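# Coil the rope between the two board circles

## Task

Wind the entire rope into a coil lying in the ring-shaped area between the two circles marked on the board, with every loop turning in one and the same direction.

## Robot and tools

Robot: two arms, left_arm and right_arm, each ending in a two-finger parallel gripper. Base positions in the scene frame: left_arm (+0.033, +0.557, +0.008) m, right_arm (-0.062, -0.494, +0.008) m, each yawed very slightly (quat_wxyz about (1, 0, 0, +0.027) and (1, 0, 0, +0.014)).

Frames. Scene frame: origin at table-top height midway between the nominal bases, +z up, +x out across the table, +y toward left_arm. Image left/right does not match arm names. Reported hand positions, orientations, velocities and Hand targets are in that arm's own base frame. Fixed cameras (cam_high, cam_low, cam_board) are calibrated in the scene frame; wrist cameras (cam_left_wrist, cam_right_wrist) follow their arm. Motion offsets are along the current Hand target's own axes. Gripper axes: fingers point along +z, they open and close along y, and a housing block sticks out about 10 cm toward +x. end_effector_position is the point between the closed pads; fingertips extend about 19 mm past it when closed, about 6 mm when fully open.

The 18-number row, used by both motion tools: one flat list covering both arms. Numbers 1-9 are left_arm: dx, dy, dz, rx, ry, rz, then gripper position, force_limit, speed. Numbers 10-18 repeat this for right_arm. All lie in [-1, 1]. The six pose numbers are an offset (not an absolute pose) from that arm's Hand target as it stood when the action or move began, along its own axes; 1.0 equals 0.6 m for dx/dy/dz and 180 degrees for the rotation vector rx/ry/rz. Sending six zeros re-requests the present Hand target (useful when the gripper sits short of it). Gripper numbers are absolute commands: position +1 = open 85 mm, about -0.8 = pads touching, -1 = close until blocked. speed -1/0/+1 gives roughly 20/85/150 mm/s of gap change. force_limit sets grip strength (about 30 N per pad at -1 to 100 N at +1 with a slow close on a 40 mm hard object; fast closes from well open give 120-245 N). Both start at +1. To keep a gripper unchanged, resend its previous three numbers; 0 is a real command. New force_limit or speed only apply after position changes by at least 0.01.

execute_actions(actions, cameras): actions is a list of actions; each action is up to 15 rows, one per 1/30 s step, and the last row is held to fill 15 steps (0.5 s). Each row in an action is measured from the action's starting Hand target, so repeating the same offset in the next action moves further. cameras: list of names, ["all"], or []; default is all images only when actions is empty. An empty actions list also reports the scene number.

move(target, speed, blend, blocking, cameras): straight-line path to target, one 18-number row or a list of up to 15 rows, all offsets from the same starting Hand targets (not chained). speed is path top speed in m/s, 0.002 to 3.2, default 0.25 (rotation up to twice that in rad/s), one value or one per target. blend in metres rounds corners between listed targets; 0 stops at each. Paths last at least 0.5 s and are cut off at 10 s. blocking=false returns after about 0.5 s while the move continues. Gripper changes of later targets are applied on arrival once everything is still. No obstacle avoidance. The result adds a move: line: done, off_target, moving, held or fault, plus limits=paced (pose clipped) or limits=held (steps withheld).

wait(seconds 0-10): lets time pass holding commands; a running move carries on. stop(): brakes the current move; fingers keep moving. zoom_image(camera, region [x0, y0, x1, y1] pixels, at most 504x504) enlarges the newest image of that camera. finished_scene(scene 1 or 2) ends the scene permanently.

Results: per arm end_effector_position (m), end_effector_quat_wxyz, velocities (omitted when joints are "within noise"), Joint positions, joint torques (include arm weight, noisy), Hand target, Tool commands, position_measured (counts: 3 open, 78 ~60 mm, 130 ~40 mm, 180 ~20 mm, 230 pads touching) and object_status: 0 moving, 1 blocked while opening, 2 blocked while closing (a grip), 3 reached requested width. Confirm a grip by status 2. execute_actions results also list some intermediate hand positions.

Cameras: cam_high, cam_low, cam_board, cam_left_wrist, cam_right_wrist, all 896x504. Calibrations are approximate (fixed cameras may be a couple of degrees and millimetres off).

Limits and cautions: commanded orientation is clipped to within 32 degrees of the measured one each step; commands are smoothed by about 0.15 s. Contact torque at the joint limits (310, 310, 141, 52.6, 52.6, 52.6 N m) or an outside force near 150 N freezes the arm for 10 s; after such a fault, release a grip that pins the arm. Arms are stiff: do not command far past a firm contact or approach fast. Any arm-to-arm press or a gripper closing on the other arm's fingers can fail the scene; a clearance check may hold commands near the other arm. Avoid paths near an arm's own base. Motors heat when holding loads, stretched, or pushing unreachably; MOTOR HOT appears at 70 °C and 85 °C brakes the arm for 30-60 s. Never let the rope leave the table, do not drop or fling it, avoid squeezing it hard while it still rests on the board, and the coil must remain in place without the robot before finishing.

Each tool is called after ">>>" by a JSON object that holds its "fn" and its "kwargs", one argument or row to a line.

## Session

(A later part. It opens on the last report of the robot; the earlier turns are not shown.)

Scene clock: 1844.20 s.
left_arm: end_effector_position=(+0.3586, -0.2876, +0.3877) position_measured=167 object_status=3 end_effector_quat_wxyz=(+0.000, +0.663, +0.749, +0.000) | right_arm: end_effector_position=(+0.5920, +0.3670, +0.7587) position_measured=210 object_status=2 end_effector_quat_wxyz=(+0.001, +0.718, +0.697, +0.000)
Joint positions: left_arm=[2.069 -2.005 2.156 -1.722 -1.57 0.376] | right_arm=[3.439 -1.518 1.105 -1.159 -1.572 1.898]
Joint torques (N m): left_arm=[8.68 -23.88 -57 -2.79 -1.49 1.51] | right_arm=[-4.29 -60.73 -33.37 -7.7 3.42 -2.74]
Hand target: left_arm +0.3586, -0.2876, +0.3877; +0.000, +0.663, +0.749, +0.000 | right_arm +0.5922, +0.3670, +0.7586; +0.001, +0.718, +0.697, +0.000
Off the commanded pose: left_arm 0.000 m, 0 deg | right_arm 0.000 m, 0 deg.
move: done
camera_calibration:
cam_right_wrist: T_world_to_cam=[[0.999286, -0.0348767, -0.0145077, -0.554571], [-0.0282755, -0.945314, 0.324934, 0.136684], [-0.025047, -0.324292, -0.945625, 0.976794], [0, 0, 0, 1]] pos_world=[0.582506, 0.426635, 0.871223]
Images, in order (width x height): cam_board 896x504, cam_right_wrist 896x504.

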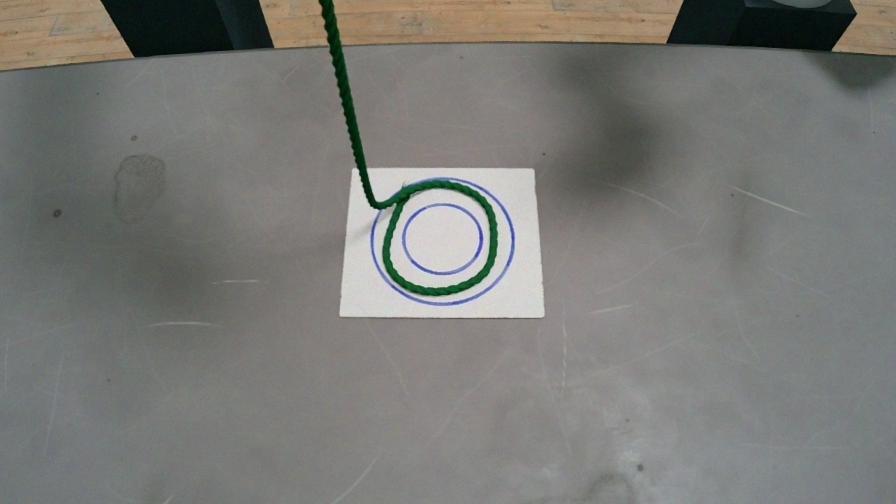

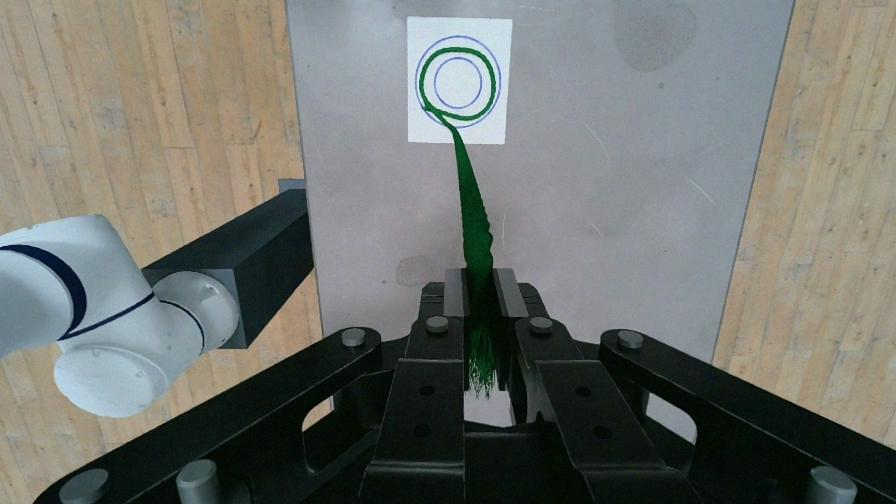

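>>> {"fn": "move", "kwargs": {
  "target": [
    [0,0,0,0,0,0,-0.3,-1,-1,0.0105,0.031,0.0277,0,0,0,-0.97,-1,-1],
    [0,0,0,0,0,0,-0.3,-1,-1,0.0278,0.0573,0.056,0,0,0,-0.97,-1,-1]
  ],
  "speed": 0.03,
  "blend": [0.004, 0],
  "cameras": ["cam_right_wrist", "cam_board"]
}}

>>> {"fn": "zoom_image", "kwargs": {
  "camera": "cam_board",
  "region": [330, 130, 560, 325]
}}

>>> {"fn": "zoom_image", "kwargs": {
  "camera": "cam_right_wrist",
  "region": [360, 10, 560, 200]
}}

Scene clock: 1862.47 s.
left_arm: end_effector_position=(+0.3586, -0.2876, +0.3877) position_measured=167 object_status=3 end_effector_quat_wxyz=(+0.000, +0.663, +0.749, +0.000) | right_arm: end_effector_position=(+0.6269, +0.3826, +0.7252) position_measured=210 object_status=2 end_effector_quat_wxyz=(+0.001, +0.718, +0.697, +0.000)
Joint positions: left_arm=[2.069 -2.005 2.156 -1.722 -1.57 0.376] | right_arm=[3.446 -1.475 1.122 -1.219 -1.572 1.905]
Joint torques (N m): left_arm=[7.55 -23.12 -56.49 -2.95 -1.42 1.39] | right_arm=[12.22 -67.28 -34.32 -7.85 2.57 4.21]
Hand target: left_arm +0.3586, -0.2876, +0.3877; +0.000, +0.663, +0.749, +0.000 | right_arm +0.6271, +0.3826, +0.7250; +0.001, +0.718, +0.697, +0.000
Off the commanded pose: left_arm 0.000 m, 0 deg | right_arm 0.000 m, 0 deg.
move: done
camera_calibration:
cam_right_wrist: T_world_to_cam=[[0.999286, -0.0348767, -0.0145077, -0.58939], [-0.0282755, -0.945314, 0.324934, 0.163336], [-0.025047, -0.324292, -0.945625, 0.950955], [0, 0, 0, 1]] pos_world=[0.617406, 0.442235, 0.837623]
Images, in order (width x height): cam_board 896x504, cam_right_wrist 896x504.

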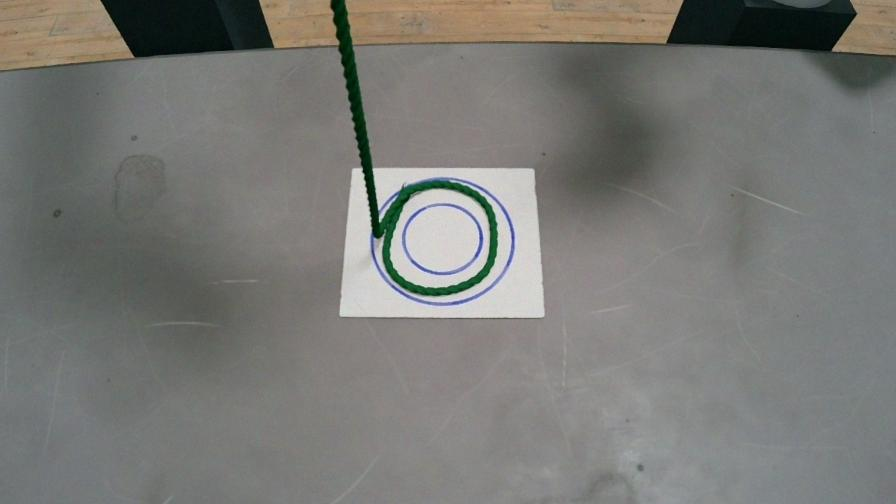

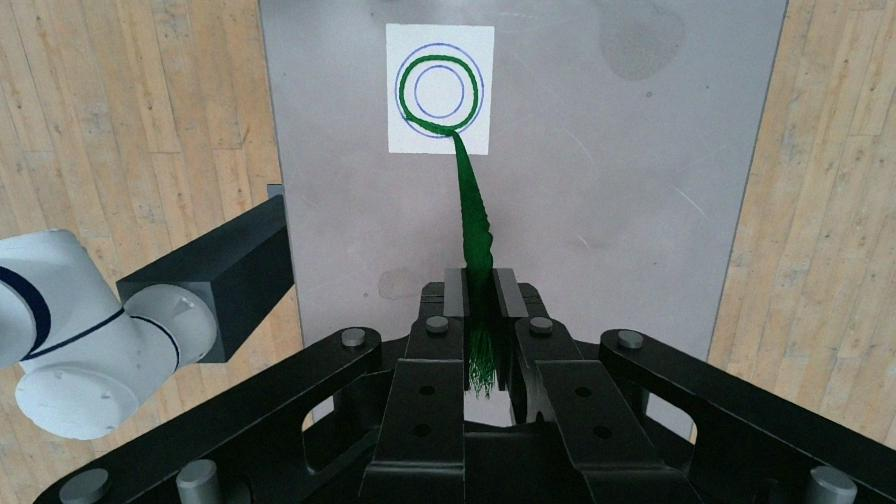

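Scaled by 2.191.

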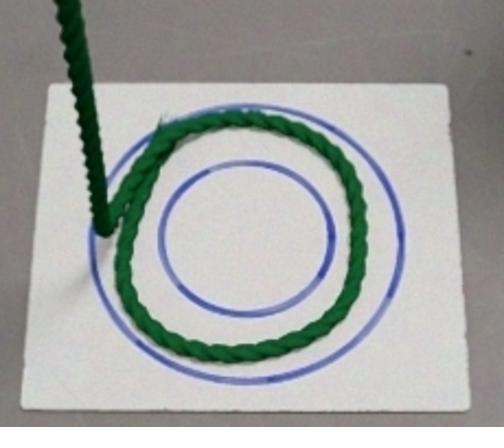

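Scaled by 2.520.

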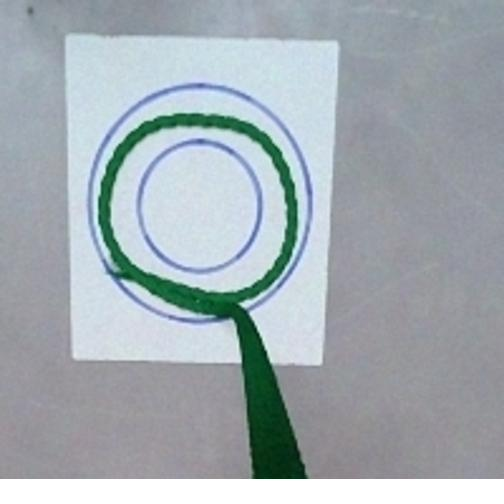

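>>> {"fn": "move", "kwargs": {
  "target": [
    [0,0,0,0,0,0,-0.3,-1,-1,0.0293,0.0273,0.04,0,0,0,-0.97,-1,-1],
    [0,0,0,0,0,0,-0.3,-1,-1,0.0652,0.0427,0.08,0,0,0,-0.97,-1,-1],
    [0,0,0,0,0,0,-0.3,-1,-1,0.103,0.048,0.12,0,0,0,-0.97,-1,-1]
  ],
  "speed": 0.035,
  "blend": [0.005, 0.005, 0],
  "cameras": ["cam_right_wrist", "cam_board"]
}}

>>> {"fn": "zoom_image", "kwargs": {
  "camera": "cam_board",
  "region": [330, 130, 560, 325]
}}

>>> {"fn": "zoom_image", "kwargs": {
  "camera": "cam_right_wrist",
  "region": [330, 10, 550, 220]
}}

Scene clock: 1899.77 s.
left_arm: end_effector_position=(+0.3586, -0.2876, +0.3877) position_measured=167 object_status=3 end_effector_quat_wxyz=(+0.000, +0.663, +0.749, +0.000) | right_arm: end_effector_position=(+0.6578, +0.4434, +0.6532) position_measured=210 object_status=2 end_effector_quat_wxyz=(+0.001, +0.718, +0.697, +0.000)
Joint positions: left_arm=[2.069 -2.005 2.156 -1.722 -1.57 0.376] | right_arm=[3.509 -1.409 1.178 -1.341 -1.572 1.968]
Joint torques (N m): left_arm=[7.97 -25.1 -56.9 -2.92 -1.57 1.53] | right_arm=[10.57 -77.97 -36.74 -7.77 -1.51 4.36]
Hand target: left_arm +0.3586, -0.2876, +0.3877; +0.000, +0.663, +0.749, +0.000 | right_arm +0.6578, +0.4435, +0.6531; +0.001, +0.718, +0.697, +0.000
Off the commanded pose: left_arm 0.000 m, 0 deg | right_arm 0.000 m, 0 deg.
move: done
camera_calibration:
cam_right_wrist: T_world_to_cam=[[0.999286, -0.0348767, -0.0145077, -0.619088], [-0.0282755, -0.945314, 0.324934, 0.245172], [-0.025047, -0.324292, -0.945625, 0.90339], [0, 0, 0, 1]] pos_world=[0.648206, 0.503135, 0.765623]
Images, in order (width x height): cam_board 896x504, cam_right_wrist 896x504.

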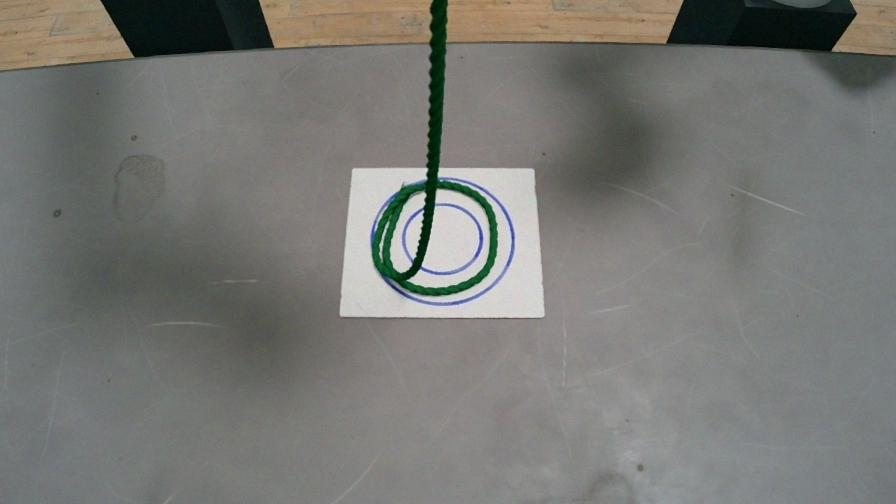

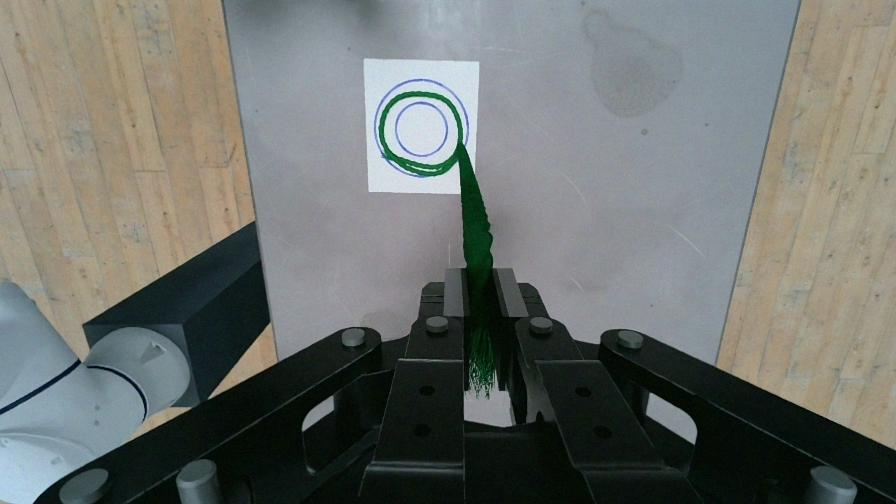

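Scaled by 2.191.

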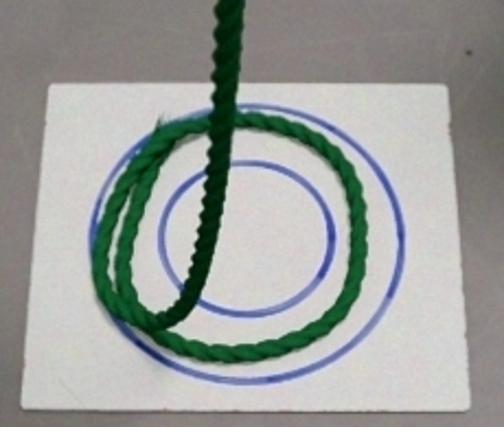

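Scaled by 2.291.

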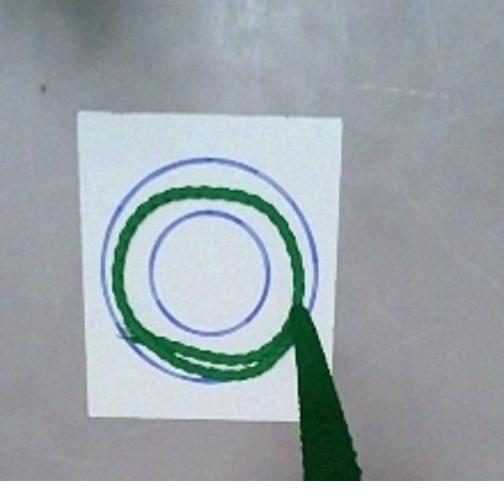

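>>> {"fn": "move", "kwargs": {
  "target": [
    [0,0,0,0,0,0,-0.3,-1,-1,0.0097,-0.001,0.041,0,0,0,-0.97,-1,-1],
    [0,0,0,0,0,0,-0.3,-1,-1,0.0382,-0.0067,0.0702,0,0,0,-0.97,-1,-1],
    [0,0,0,0,0,0,-0.3,-1,-1,0.0733,-0.0247,0.1085,0,0,0,-0.97,-1,-1]
  ],
  "speed": 0.035,
  "blend": [0.005, 0.005, 0],
  "cameras": ["cam_right_wrist", "cam_board"]
}}

>>> {"fn": "zoom_image", "kwargs": {
  "camera": "cam_board",
  "region": [330, 130, 560, 325]
}}

>>> {"fn": "zoom_image", "kwargs": {
  "camera": "cam_right_wrist",
  "region": [330, 10, 550, 220]
}}

Scene clock: 1926.07 s.
left_arm: end_effector_position=(+0.3586, -0.2876, +0.3877) position_measured=167 object_status=3 end_effector_quat_wxyz=(+0.000, +0.663, +0.749, +0.000) | right_arm: end_effector_position=(+0.6444, +0.4878, +0.5880) position_measured=210 object_status=2 end_effector_quat_wxyz=(+0.001, +0.718, +0.697, +0.000)
Joint positions: left_arm=[2.069 -2.005 2.156 -1.722 -1.57 0.376] | right_arm=[3.568 -1.402 1.286 -1.455 -1.572 2.027]
Joint torques (N m): left_arm=[7.43 -22.77 -56.79 -3.23 -1.53 1.56] | right_arm=[8.22 -81.13 -36.26 -7.45 -1.74 4.26]
Hand target: left_arm +0.3586, -0.2876, +0.3877; +0.000, +0.663, +0.749, +0.000 | right_arm +0.6444, +0.4879, +0.5879; +0.001, +0.718, +0.697, +0.000
Off the commanded pose: left_arm 0.000 m, 0 deg | right_arm 0.000 m, 0 deg.
move: done
camera_calibration:
cam_right_wrist: T_world_to_cam=[[0.999286, -0.0348767, -0.0145077, -0.605094], [-0.0282755, -0.945314, 0.324934, 0.307918], [-0.025047, -0.324292, -0.945625, 0.855893], [0, 0, 0, 1]] pos_world=[0.634806, 0.547535, 0.700523]
Images, in order (width x height): cam_board 896x504, cam_right_wrist 896x504.

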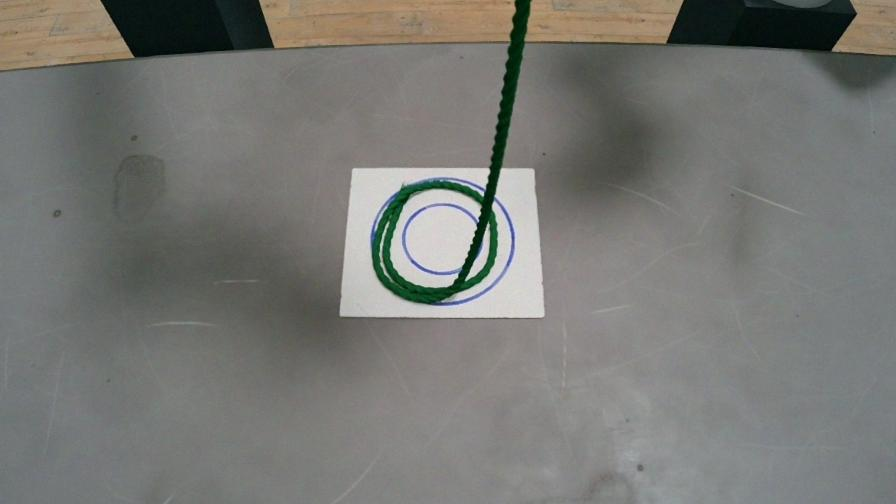

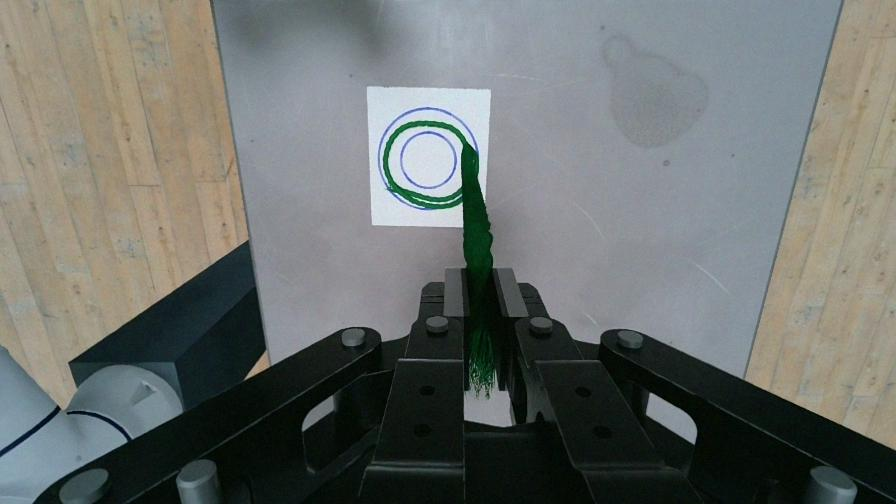

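Scaled by 2.191.

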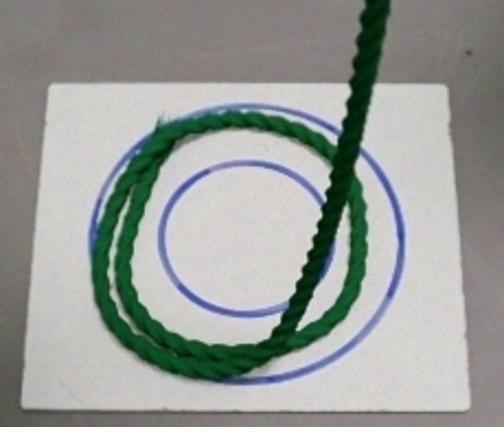

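Scaled by 2.291.

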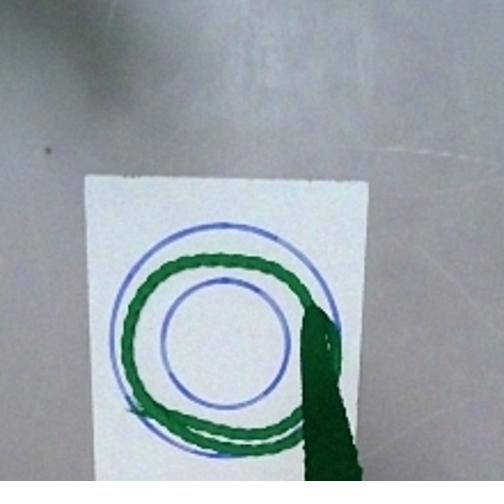

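>>> {"fn": "move", "kwargs": {
  "target": [
    [0,0,0,0,0,0,-0.3,-1,-1,0.0228,-0.0107,0.0352,0,0,0,-0.97,-1,-1],
    [0,0,0,0,0,0,-0.3,-1,-1,0.0425,-0.0493,0.0748,0,0,0,-0.97,-1,-1],
    [0,0,0,0,0,0,-0.3,-1,-1,0.0478,-0.0923,0.1142,0,0,0,-0.97,-1,-1]
  ],
  "speed": 0.035,
  "blend": [0.005, 0.005, 0],
  "cameras": ["cam_right_wrist", "cam_board"]
}}

>>> {"fn": "zoom_image", "kwargs": {
  "camera": "cam_board",
  "region": [330, 130, 560, 325]
}}

>>> {"fn": "zoom_image", "kwargs": {
  "camera": "cam_right_wrist",
  "region": [350, 60, 570, 270]
}}

Scene clock: 1962.37 s.
left_arm: end_effector_position=(+0.3586, -0.2876, +0.3877) position_measured=167 object_status=3 end_effector_quat_wxyz=(+0.000, +0.663, +0.749, +0.000) | right_arm: end_effector_position=(+0.5900, +0.5182, +0.5194) position_measured=210 object_status=2 end_effector_quat_wxyz=(+0.001, +0.718, +0.697, +0.000)
Joint positions: left_arm=[2.069 -2.005 2.156 -1.722 -1.57 0.376] | right_arm=[3.635 -1.447 1.458 -1.583 -1.572 2.094]
Joint torques (N m): left_arm=[7.54 -23.32 -56.46 -3.23 -1.43 1.71] | right_arm=[10.31 -125.02 -37.39 -7.45 -2.58 4.58]
Hand target: left_arm +0.3586, -0.2876, +0.3877; +0.000, +0.663, +0.749, +0.000 | right_arm +0.5899, +0.5182, +0.5193; +0.001, +0.718, +0.697, +0.000
Off the commanded pose: left_arm 0.000 m, 0 deg | right_arm 0.000 m, 0 deg.
move: done
camera_calibration:
cam_right_wrist: T_world_to_cam=[[0.999286, -0.0348767, -0.0145077, -0.550773], [-0.0282755, -0.945314, 0.324934, 0.357348], [-0.025047, -0.324292, -0.945625, 0.799395], [0, 0, 0, 1]] pos_world=[0.580506, 0.577835, 0.631823]
Images, in order (width x height): cam_board 896x504, cam_right_wrist 896x504.

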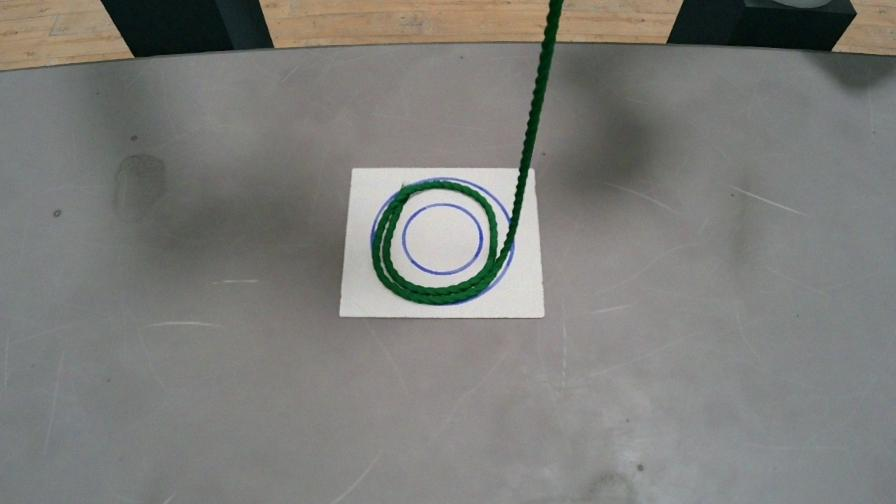

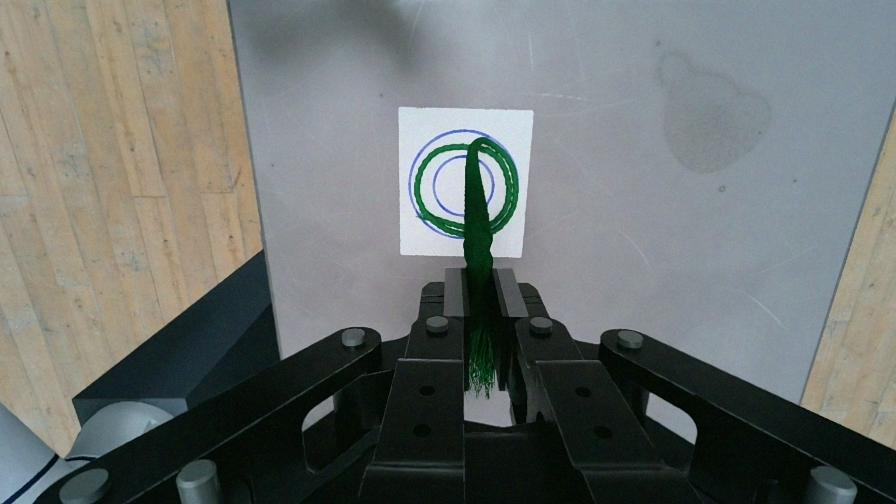

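Scaled by 2.191.

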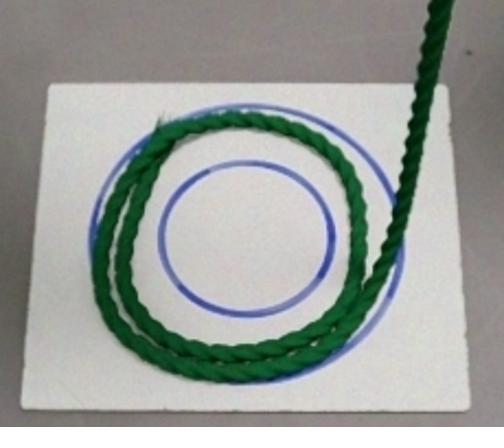

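Scaled by 2.291.

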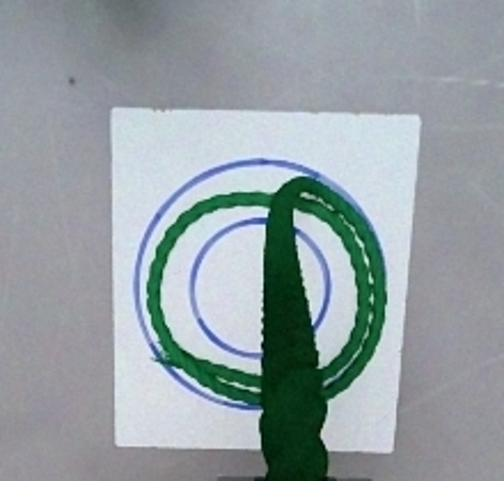

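>>> {"fn": "move", "kwargs": {
  "target": [
    [0,0,0,0,0,0,-0.3,-1,-1,-0.0168,-0.0423,0.063,0,0,0,-0.97,-1,-1],
    [0,0,0,0,0,0,-0.3,-1,-1,-0.045,-0.0745,0.1017,0,0,0,-0.97,-1,-1]
  ],
  "speed": 0.035,
  "blend": [0.005, 0],
  "cameras": ["cam_right_wrist", "cam_board"]
}}

>>> {"fn": "zoom_image", "kwargs": {
  "camera": "cam_board",
  "region": [330, 130, 560, 325]
}}

>>> {"fn": "zoom_image", "kwargs": {
  "camera": "cam_right_wrist",
  "region": [370, 80, 590, 290]
}}

Scene clock: 2000.50 s.
left_arm: end_effector_position=(+0.3586, -0.2876, +0.3877) position_measured=167 object_status=3 end_effector_quat_wxyz=(+0.000, +0.663, +0.749, +0.000) | right_arm: end_effector_position=(+0.5446, +0.4925, +0.4583) position_measured=210 object_status=2 end_effector_quat_wxyz=(+0.001, +0.718, +0.697, +0.000)
Joint positions: left_arm=[2.069 -2.005 2.156 -1.722 -1.57 0.376] | right_arm=[3.633 -1.526 1.651 -1.697 -1.572 2.092]
Joint torques (N m): left_arm=[7.87 -23.37 -56.98 -3.05 -1.52 1.5] | right_arm=[-5.7 -117.05 -35.43 -7.73 -0.92 -3.06]
Hand target: left_arm +0.3586, -0.2876, +0.3877; +0.000, +0.663, +0.749, +0.000 | right_arm +0.5445, +0.4925, +0.4583; +0.001, +0.718, +0.697, +0.000
Off the commanded pose: left_arm 0.000 m, 0 deg | right_arm 0.000 m, 0 deg.
move: done
camera_calibration:
cam_right_wrist: T_world_to_cam=[[0.999286, -0.0348767, -0.0145077, -0.507083], [-0.0282755, -0.945314, 0.324934, 0.351683], [-0.025047, -0.324292, -0.945625, 0.73227], [0, 0, 0, 1]] pos_world=[0.535006, 0.552235, 0.570823]
Images, in order (width x height): cam_board 896x504, cam_right_wrist 896x504.

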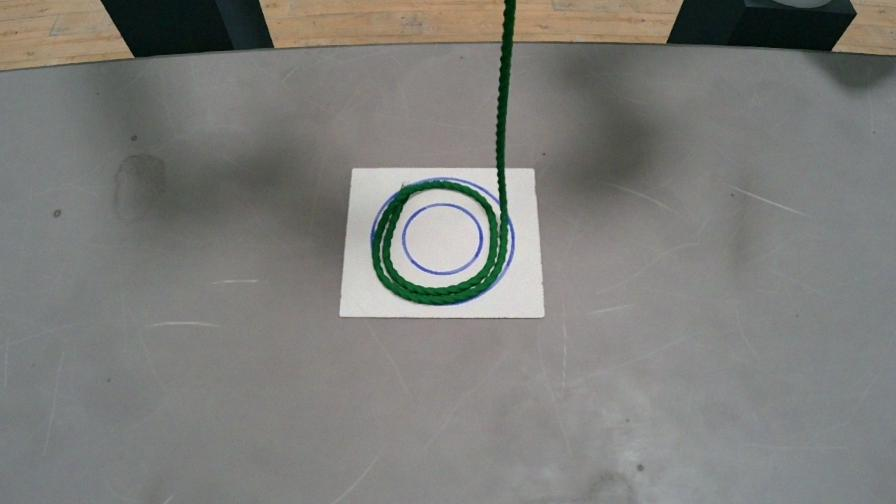

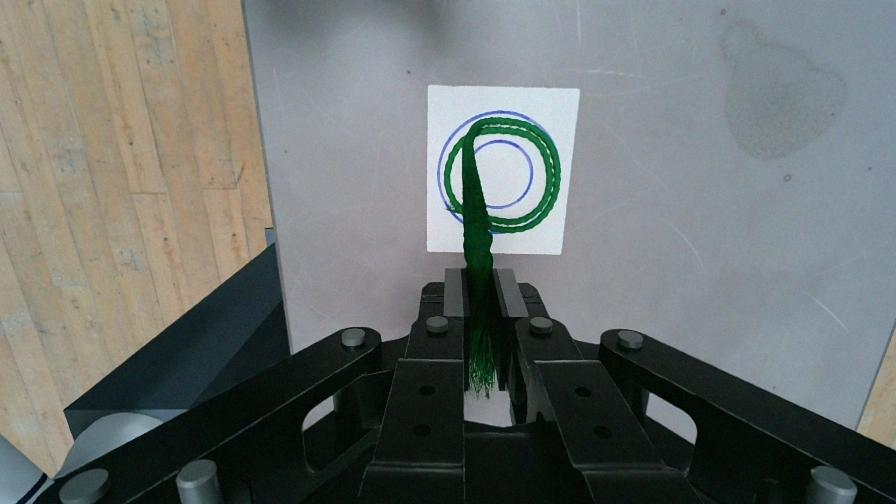

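Scaled by 2.191.

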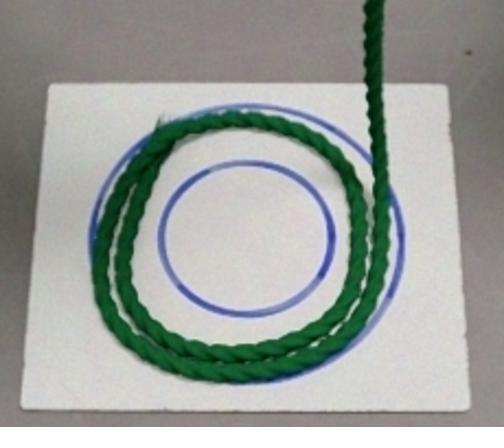

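Scaled by 2.291.

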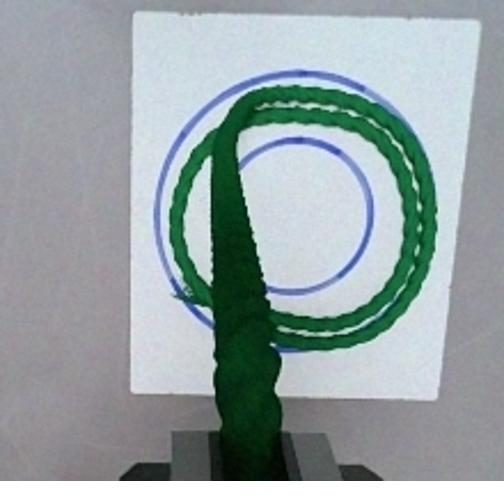

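>>> {"fn": "move", "kwargs": {
  "target": [
    [0,0,0,0,0,0,-0.3,-1,-1,-0.0387,-0.0177,0.0445,0,0,0,-0.97,-1,-1],
    [0,0,0,0,0,0,-0.3,-1,-1,-0.0773,-0.0232,0.0787,0,0,0,-0.97,-1,-1]
  ],
  "speed": 0.035,
  "blend": [0.005, 0],
  "cameras": ["cam_right_wrist", "cam_board"]
}}

>>> {"fn": "zoom_image", "kwargs": {
  "camera": "cam_board",
  "region": [330, 130, 560, 325]
}}

>>> {"fn": "zoom_image", "kwargs": {
  "camera": "cam_right_wrist",
  "region": [370, 60, 610, 290]
}}

Scene clock: 2016.20 s.
left_arm: end_effector_position=(+0.3586, -0.2876, +0.3877) position_measured=167 object_status=3 end_effector_quat_wxyz=(+0.000, +0.663, +0.749, +0.000) | right_arm: end_effector_position=(+0.5293, +0.4466, +0.4111) position_measured=210 object_status=2 end_effector_quat_wxyz=(+0.001, +0.718, +0.697, +0.000)
Joint positions: left_arm=[2.069 -2.005 2.156 -1.722 -1.57 0.376] | right_arm=[3.584 -1.582 1.793 -1.782 -1.572 2.043]
Joint torques (N m): left_arm=[7.41 -22.37 -56.14 -3.33 -1.32 1.59] | right_arm=[-4.1 -103.25 -35.1 -7.69 2.94 -2.63]
Hand target: left_arm +0.3586, -0.2876, +0.3877; +0.000, +0.663, +0.749, +0.000 | right_arm +0.5293, +0.4465, +0.4110; +0.001, +0.718, +0.697, +0.000
Off the commanded pose: left_arm 0.000 m, 0 deg | right_arm 0.000 m, 0 deg.
move: done
camera_calibration:
cam_right_wrist: T_world_to_cam=[[0.999286, -0.0348767, -0.0145077, -0.494181], [-0.0282755, -0.945314, 0.324934, 0.323233], [-0.025047, -0.324292, -0.945625, 0.672276], [0, 0, 0, 1]] pos_world=[0.519806, 0.506335, 0.523523]
Images, in order (width x height): cam_board 896x504, cam_right_wrist 896x504.

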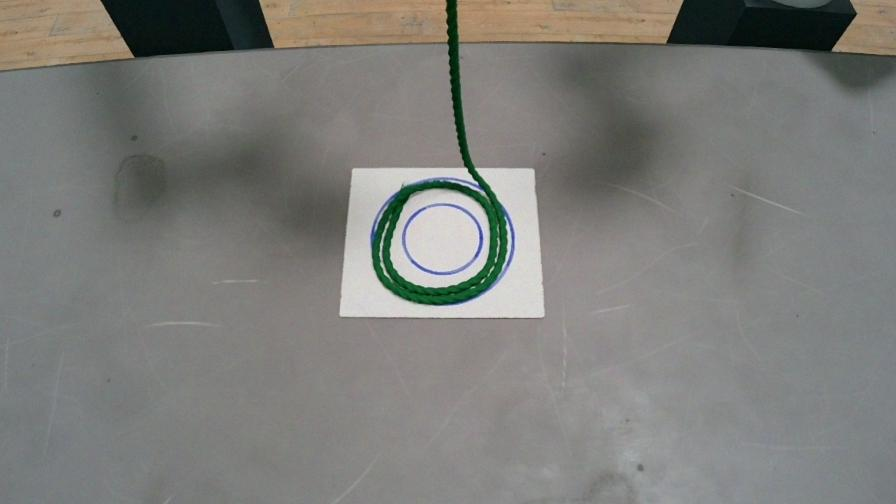

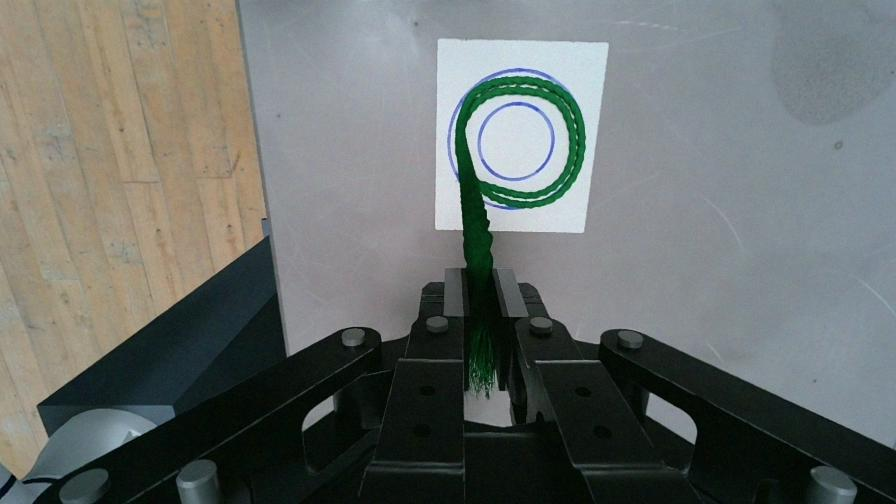

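Scaled by 2.191.

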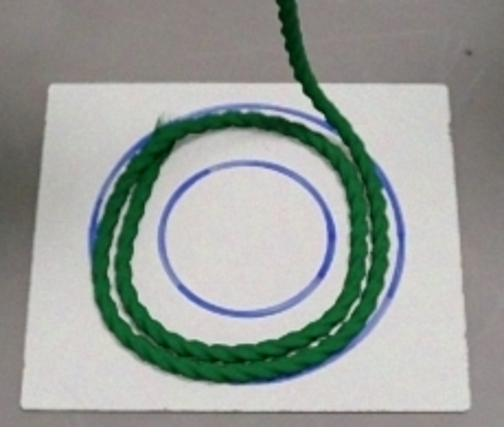

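Scaled by 2.100.

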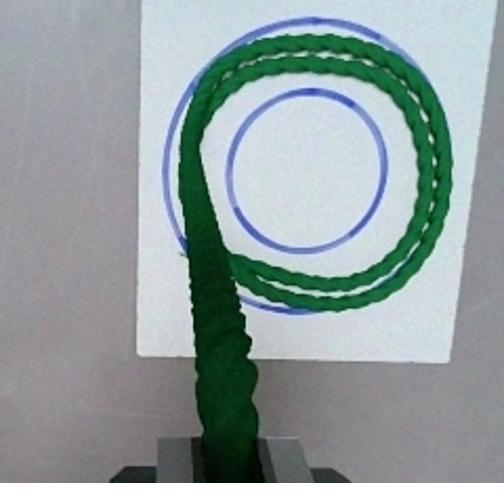

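>>> {"fn": "move", "kwargs": {
  "target": [
    [0,0,0,0,0,0,-0.3,-1,-1,-0.0265,0.0043,0.0392,0,0,0,-0.97,-1,-1],
    [0,0,0,0,0,0,-0.3,-1,-1,-0.0612,0.0105,0.0775,0,0,0,-0.97,-1,-1]
  ],
  "speed": 0.035,
  "blend": [0.005, 0],
  "cameras": ["cam_right_wrist", "cam_board"]
}}

>>> {"fn": "zoom_image", "kwargs": {
  "camera": "cam_board",
  "region": [330, 130, 560, 325]
}}

>>> {"fn": "zoom_image", "kwargs": {
  "camera": "cam_right_wrist",
  "region": [370, 40, 610, 290]
}}

Scene clock: 2042.17 s.
left_arm: end_effector_position=(+0.3586, -0.2876, +0.3877) position_measured=167 object_status=3 end_effector_quat_wxyz=(+0.000, +0.663, +0.749, +0.000) | right_arm: end_effector_position=(+0.5346, +0.4097, +0.3647) position_measured=210 object_status=2 end_effector_quat_wxyz=(+0.001, +0.718, +0.697, +0.000)
Joint positions: left_arm=[2.069 -2.005 2.156 -1.722 -1.57 0.376] | right_arm=[3.529 -1.595 1.889 -1.866 -1.572 1.988]
Joint torques (N m): left_arm=[7.55 -22.77 -56.73 -3.34 -1.61 1.34] | right_arm=[-9.63 -104.5 -34.88 -7.83 3.1 -2.56]
Hand target: left_arm +0.3586, -0.2876, +0.3877; +0.000, +0.663, +0.749, +0.000 | right_arm +0.5346, +0.4096, +0.3646; +0.001, +0.718, +0.697, +0.000
Off the commanded pose: left_arm 0.000 m, 0 deg | right_arm 0.000 m, 0 deg.
move: done
camera_calibration:
cam_right_wrist: T_world_to_cam=[[0.999286, -0.0348767, -0.0145077, -0.501337], [-0.0282755, -0.945314, 0.324934, 0.303574], [-0.025047, -0.324292, -0.945625, 0.616563], [0, 0, 0, 1]] pos_world=[0.525006, 0.469435, 0.477123]
Images, in order (width x height): cam_board 896x504, cam_right_wrist 896x504.

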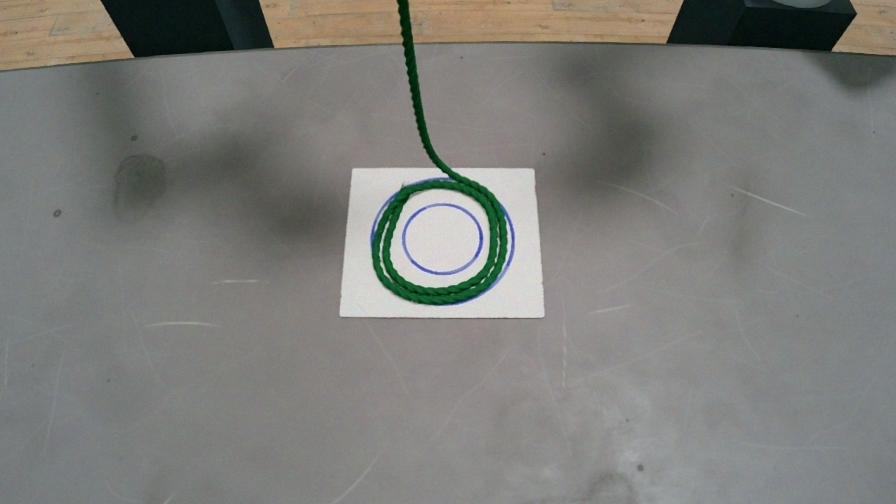

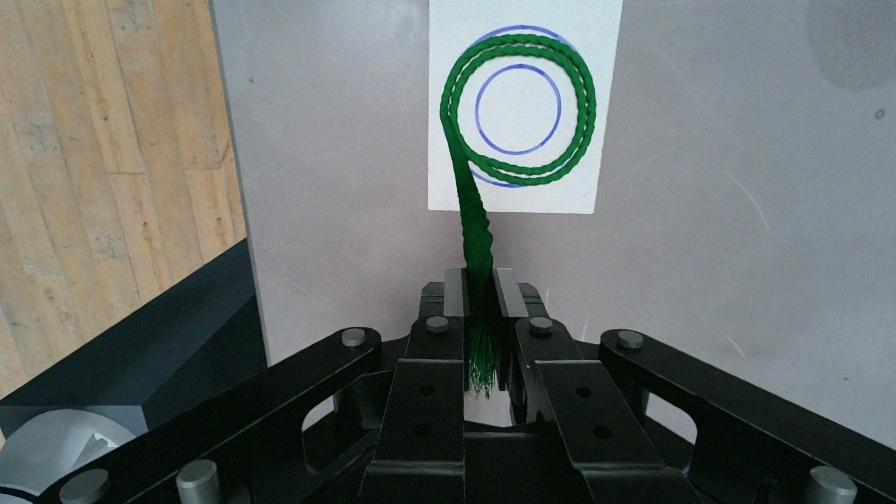

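Scaled by 2.191.

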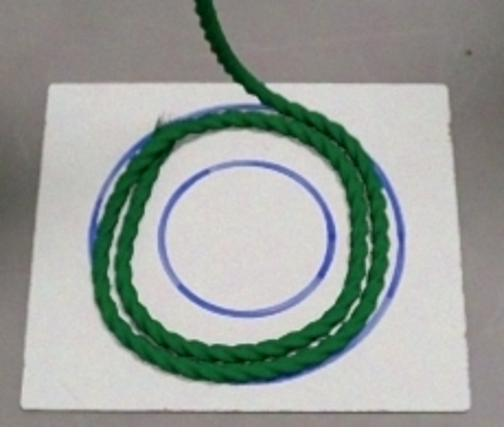

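Scaled by 2.016.

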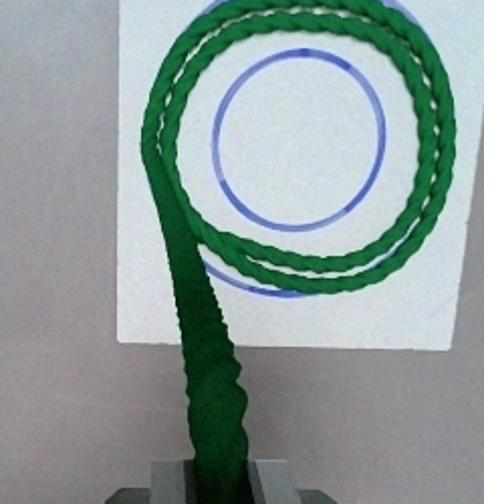

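>>> {"fn": "move", "kwargs": {
  "target": [
    [0,0,0,0,0,0,-0.3,-1,-1,0.1308,0.0095,-0.119,0,0,0,-0.97,-1,-1],
    [0,0,0,0,0,0,-0.3,-1,-1,0.0983,0.001,-0.089,0,0,0,-0.97,-1,-1],
    [0,0,0,0,0,0,-0.3,-1,-1,0.0675,-0.0013,-0.0615,0,0,0,-0.97,-1,-1]
  ],
  "speed": [0.05, 0.03, 0.03],
  "blend": [0, 0.004, 0],
  "cameras": ["cam_right_wrist", "cam_board"]
}}

>>> {"fn": "zoom_image", "kwargs": {
  "camera": "cam_board",
  "region": [330, 130, 560, 325]
}}

>>> {"fn": "zoom_image", "kwargs": {
  "camera": "cam_right_wrist",
  "region": [370, 40, 610, 290]
}}

Scene clock: 2070.17 s.
left_arm: end_effector_position=(+0.3586, -0.2876, +0.3877) position_measured=167 object_status=3 end_effector_quat_wxyz=(+0.000, +0.663, +0.749, +0.000) | right_arm: end_effector_position=(+0.5350, +0.4502, +0.4015) position_measured=210 object_status=2 end_effector_quat_wxyz=(+0.001, +0.718, +0.697, +0.000)
Joint positions: left_arm=[2.069 -2.005 2.156 -1.722 -1.57 0.376] | right_arm=[3.585 -1.568 1.796 -1.8 -1.572 2.044]
Joint torques (N m): left_arm=[7.3 -22.88 -56.08 -3.55 -1.55 1.23] | right_arm=[-6.95 -108.97 -35.14 -7.91 2.53 -2.83]
Hand target: left_arm +0.3586, -0.2876, +0.3877; +0.000, +0.663, +0.749, +0.000 | right_arm +0.5349, +0.4501, +0.4014; +0.001, +0.718, +0.697, +0.000
Off the commanded pose: left_arm 0.000 m, 0 deg | right_arm 0.000 m, 0 deg.
move: done
camera_calibration:
cam_right_wrist: T_world_to_cam=[[0.999286, -0.0348767, -0.0145077, -0.499789], [-0.0282755, -0.945314, 0.324934, 0.329881], [-0.025047, -0.324292, -0.945625, 0.6646], [0, 0, 0, 1]] pos_world=[0.525406, 0.509935, 0.514023]
Images, in order (width x height): cam_board 896x504, cam_right_wrist 896x504.

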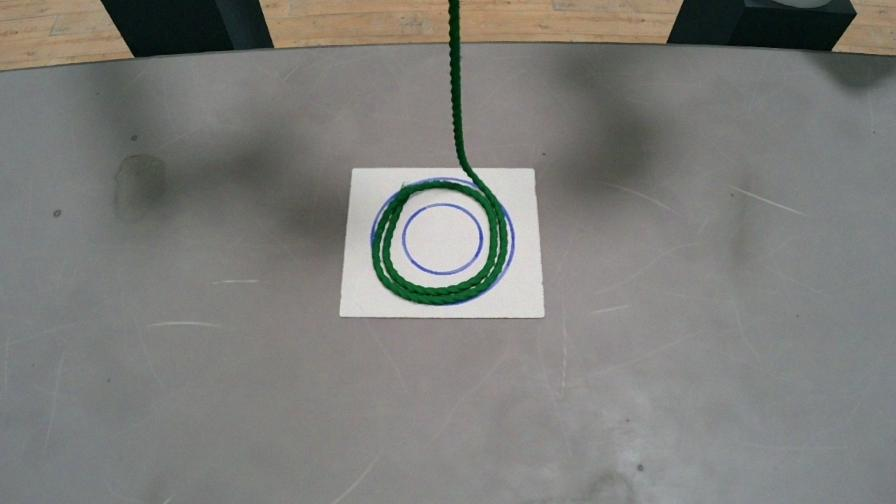

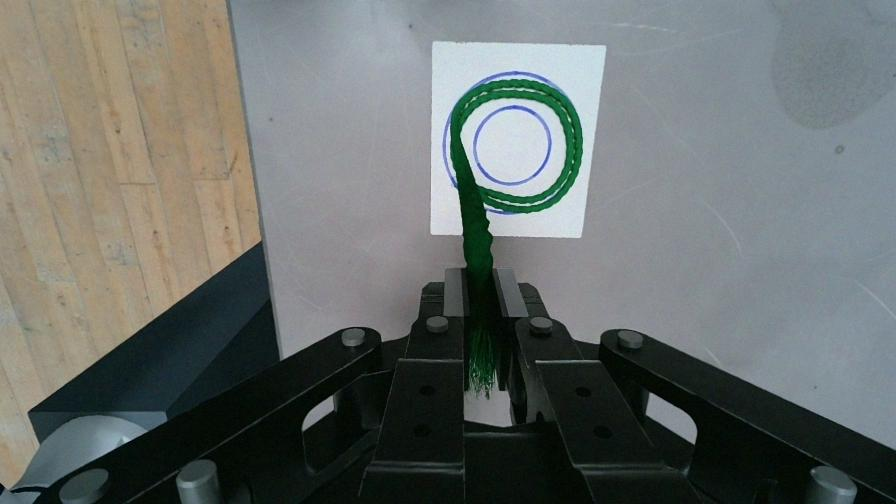

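Scaled by 2.191.

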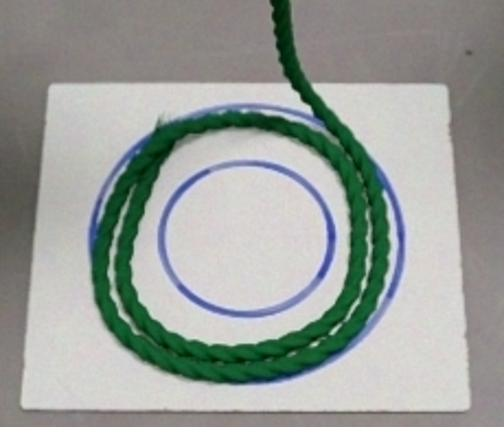

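Scaled by 2.016.

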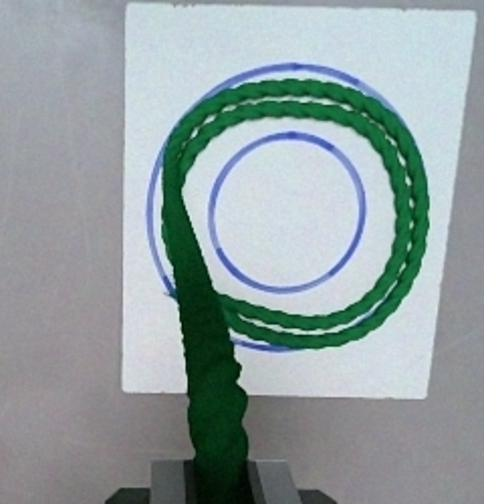

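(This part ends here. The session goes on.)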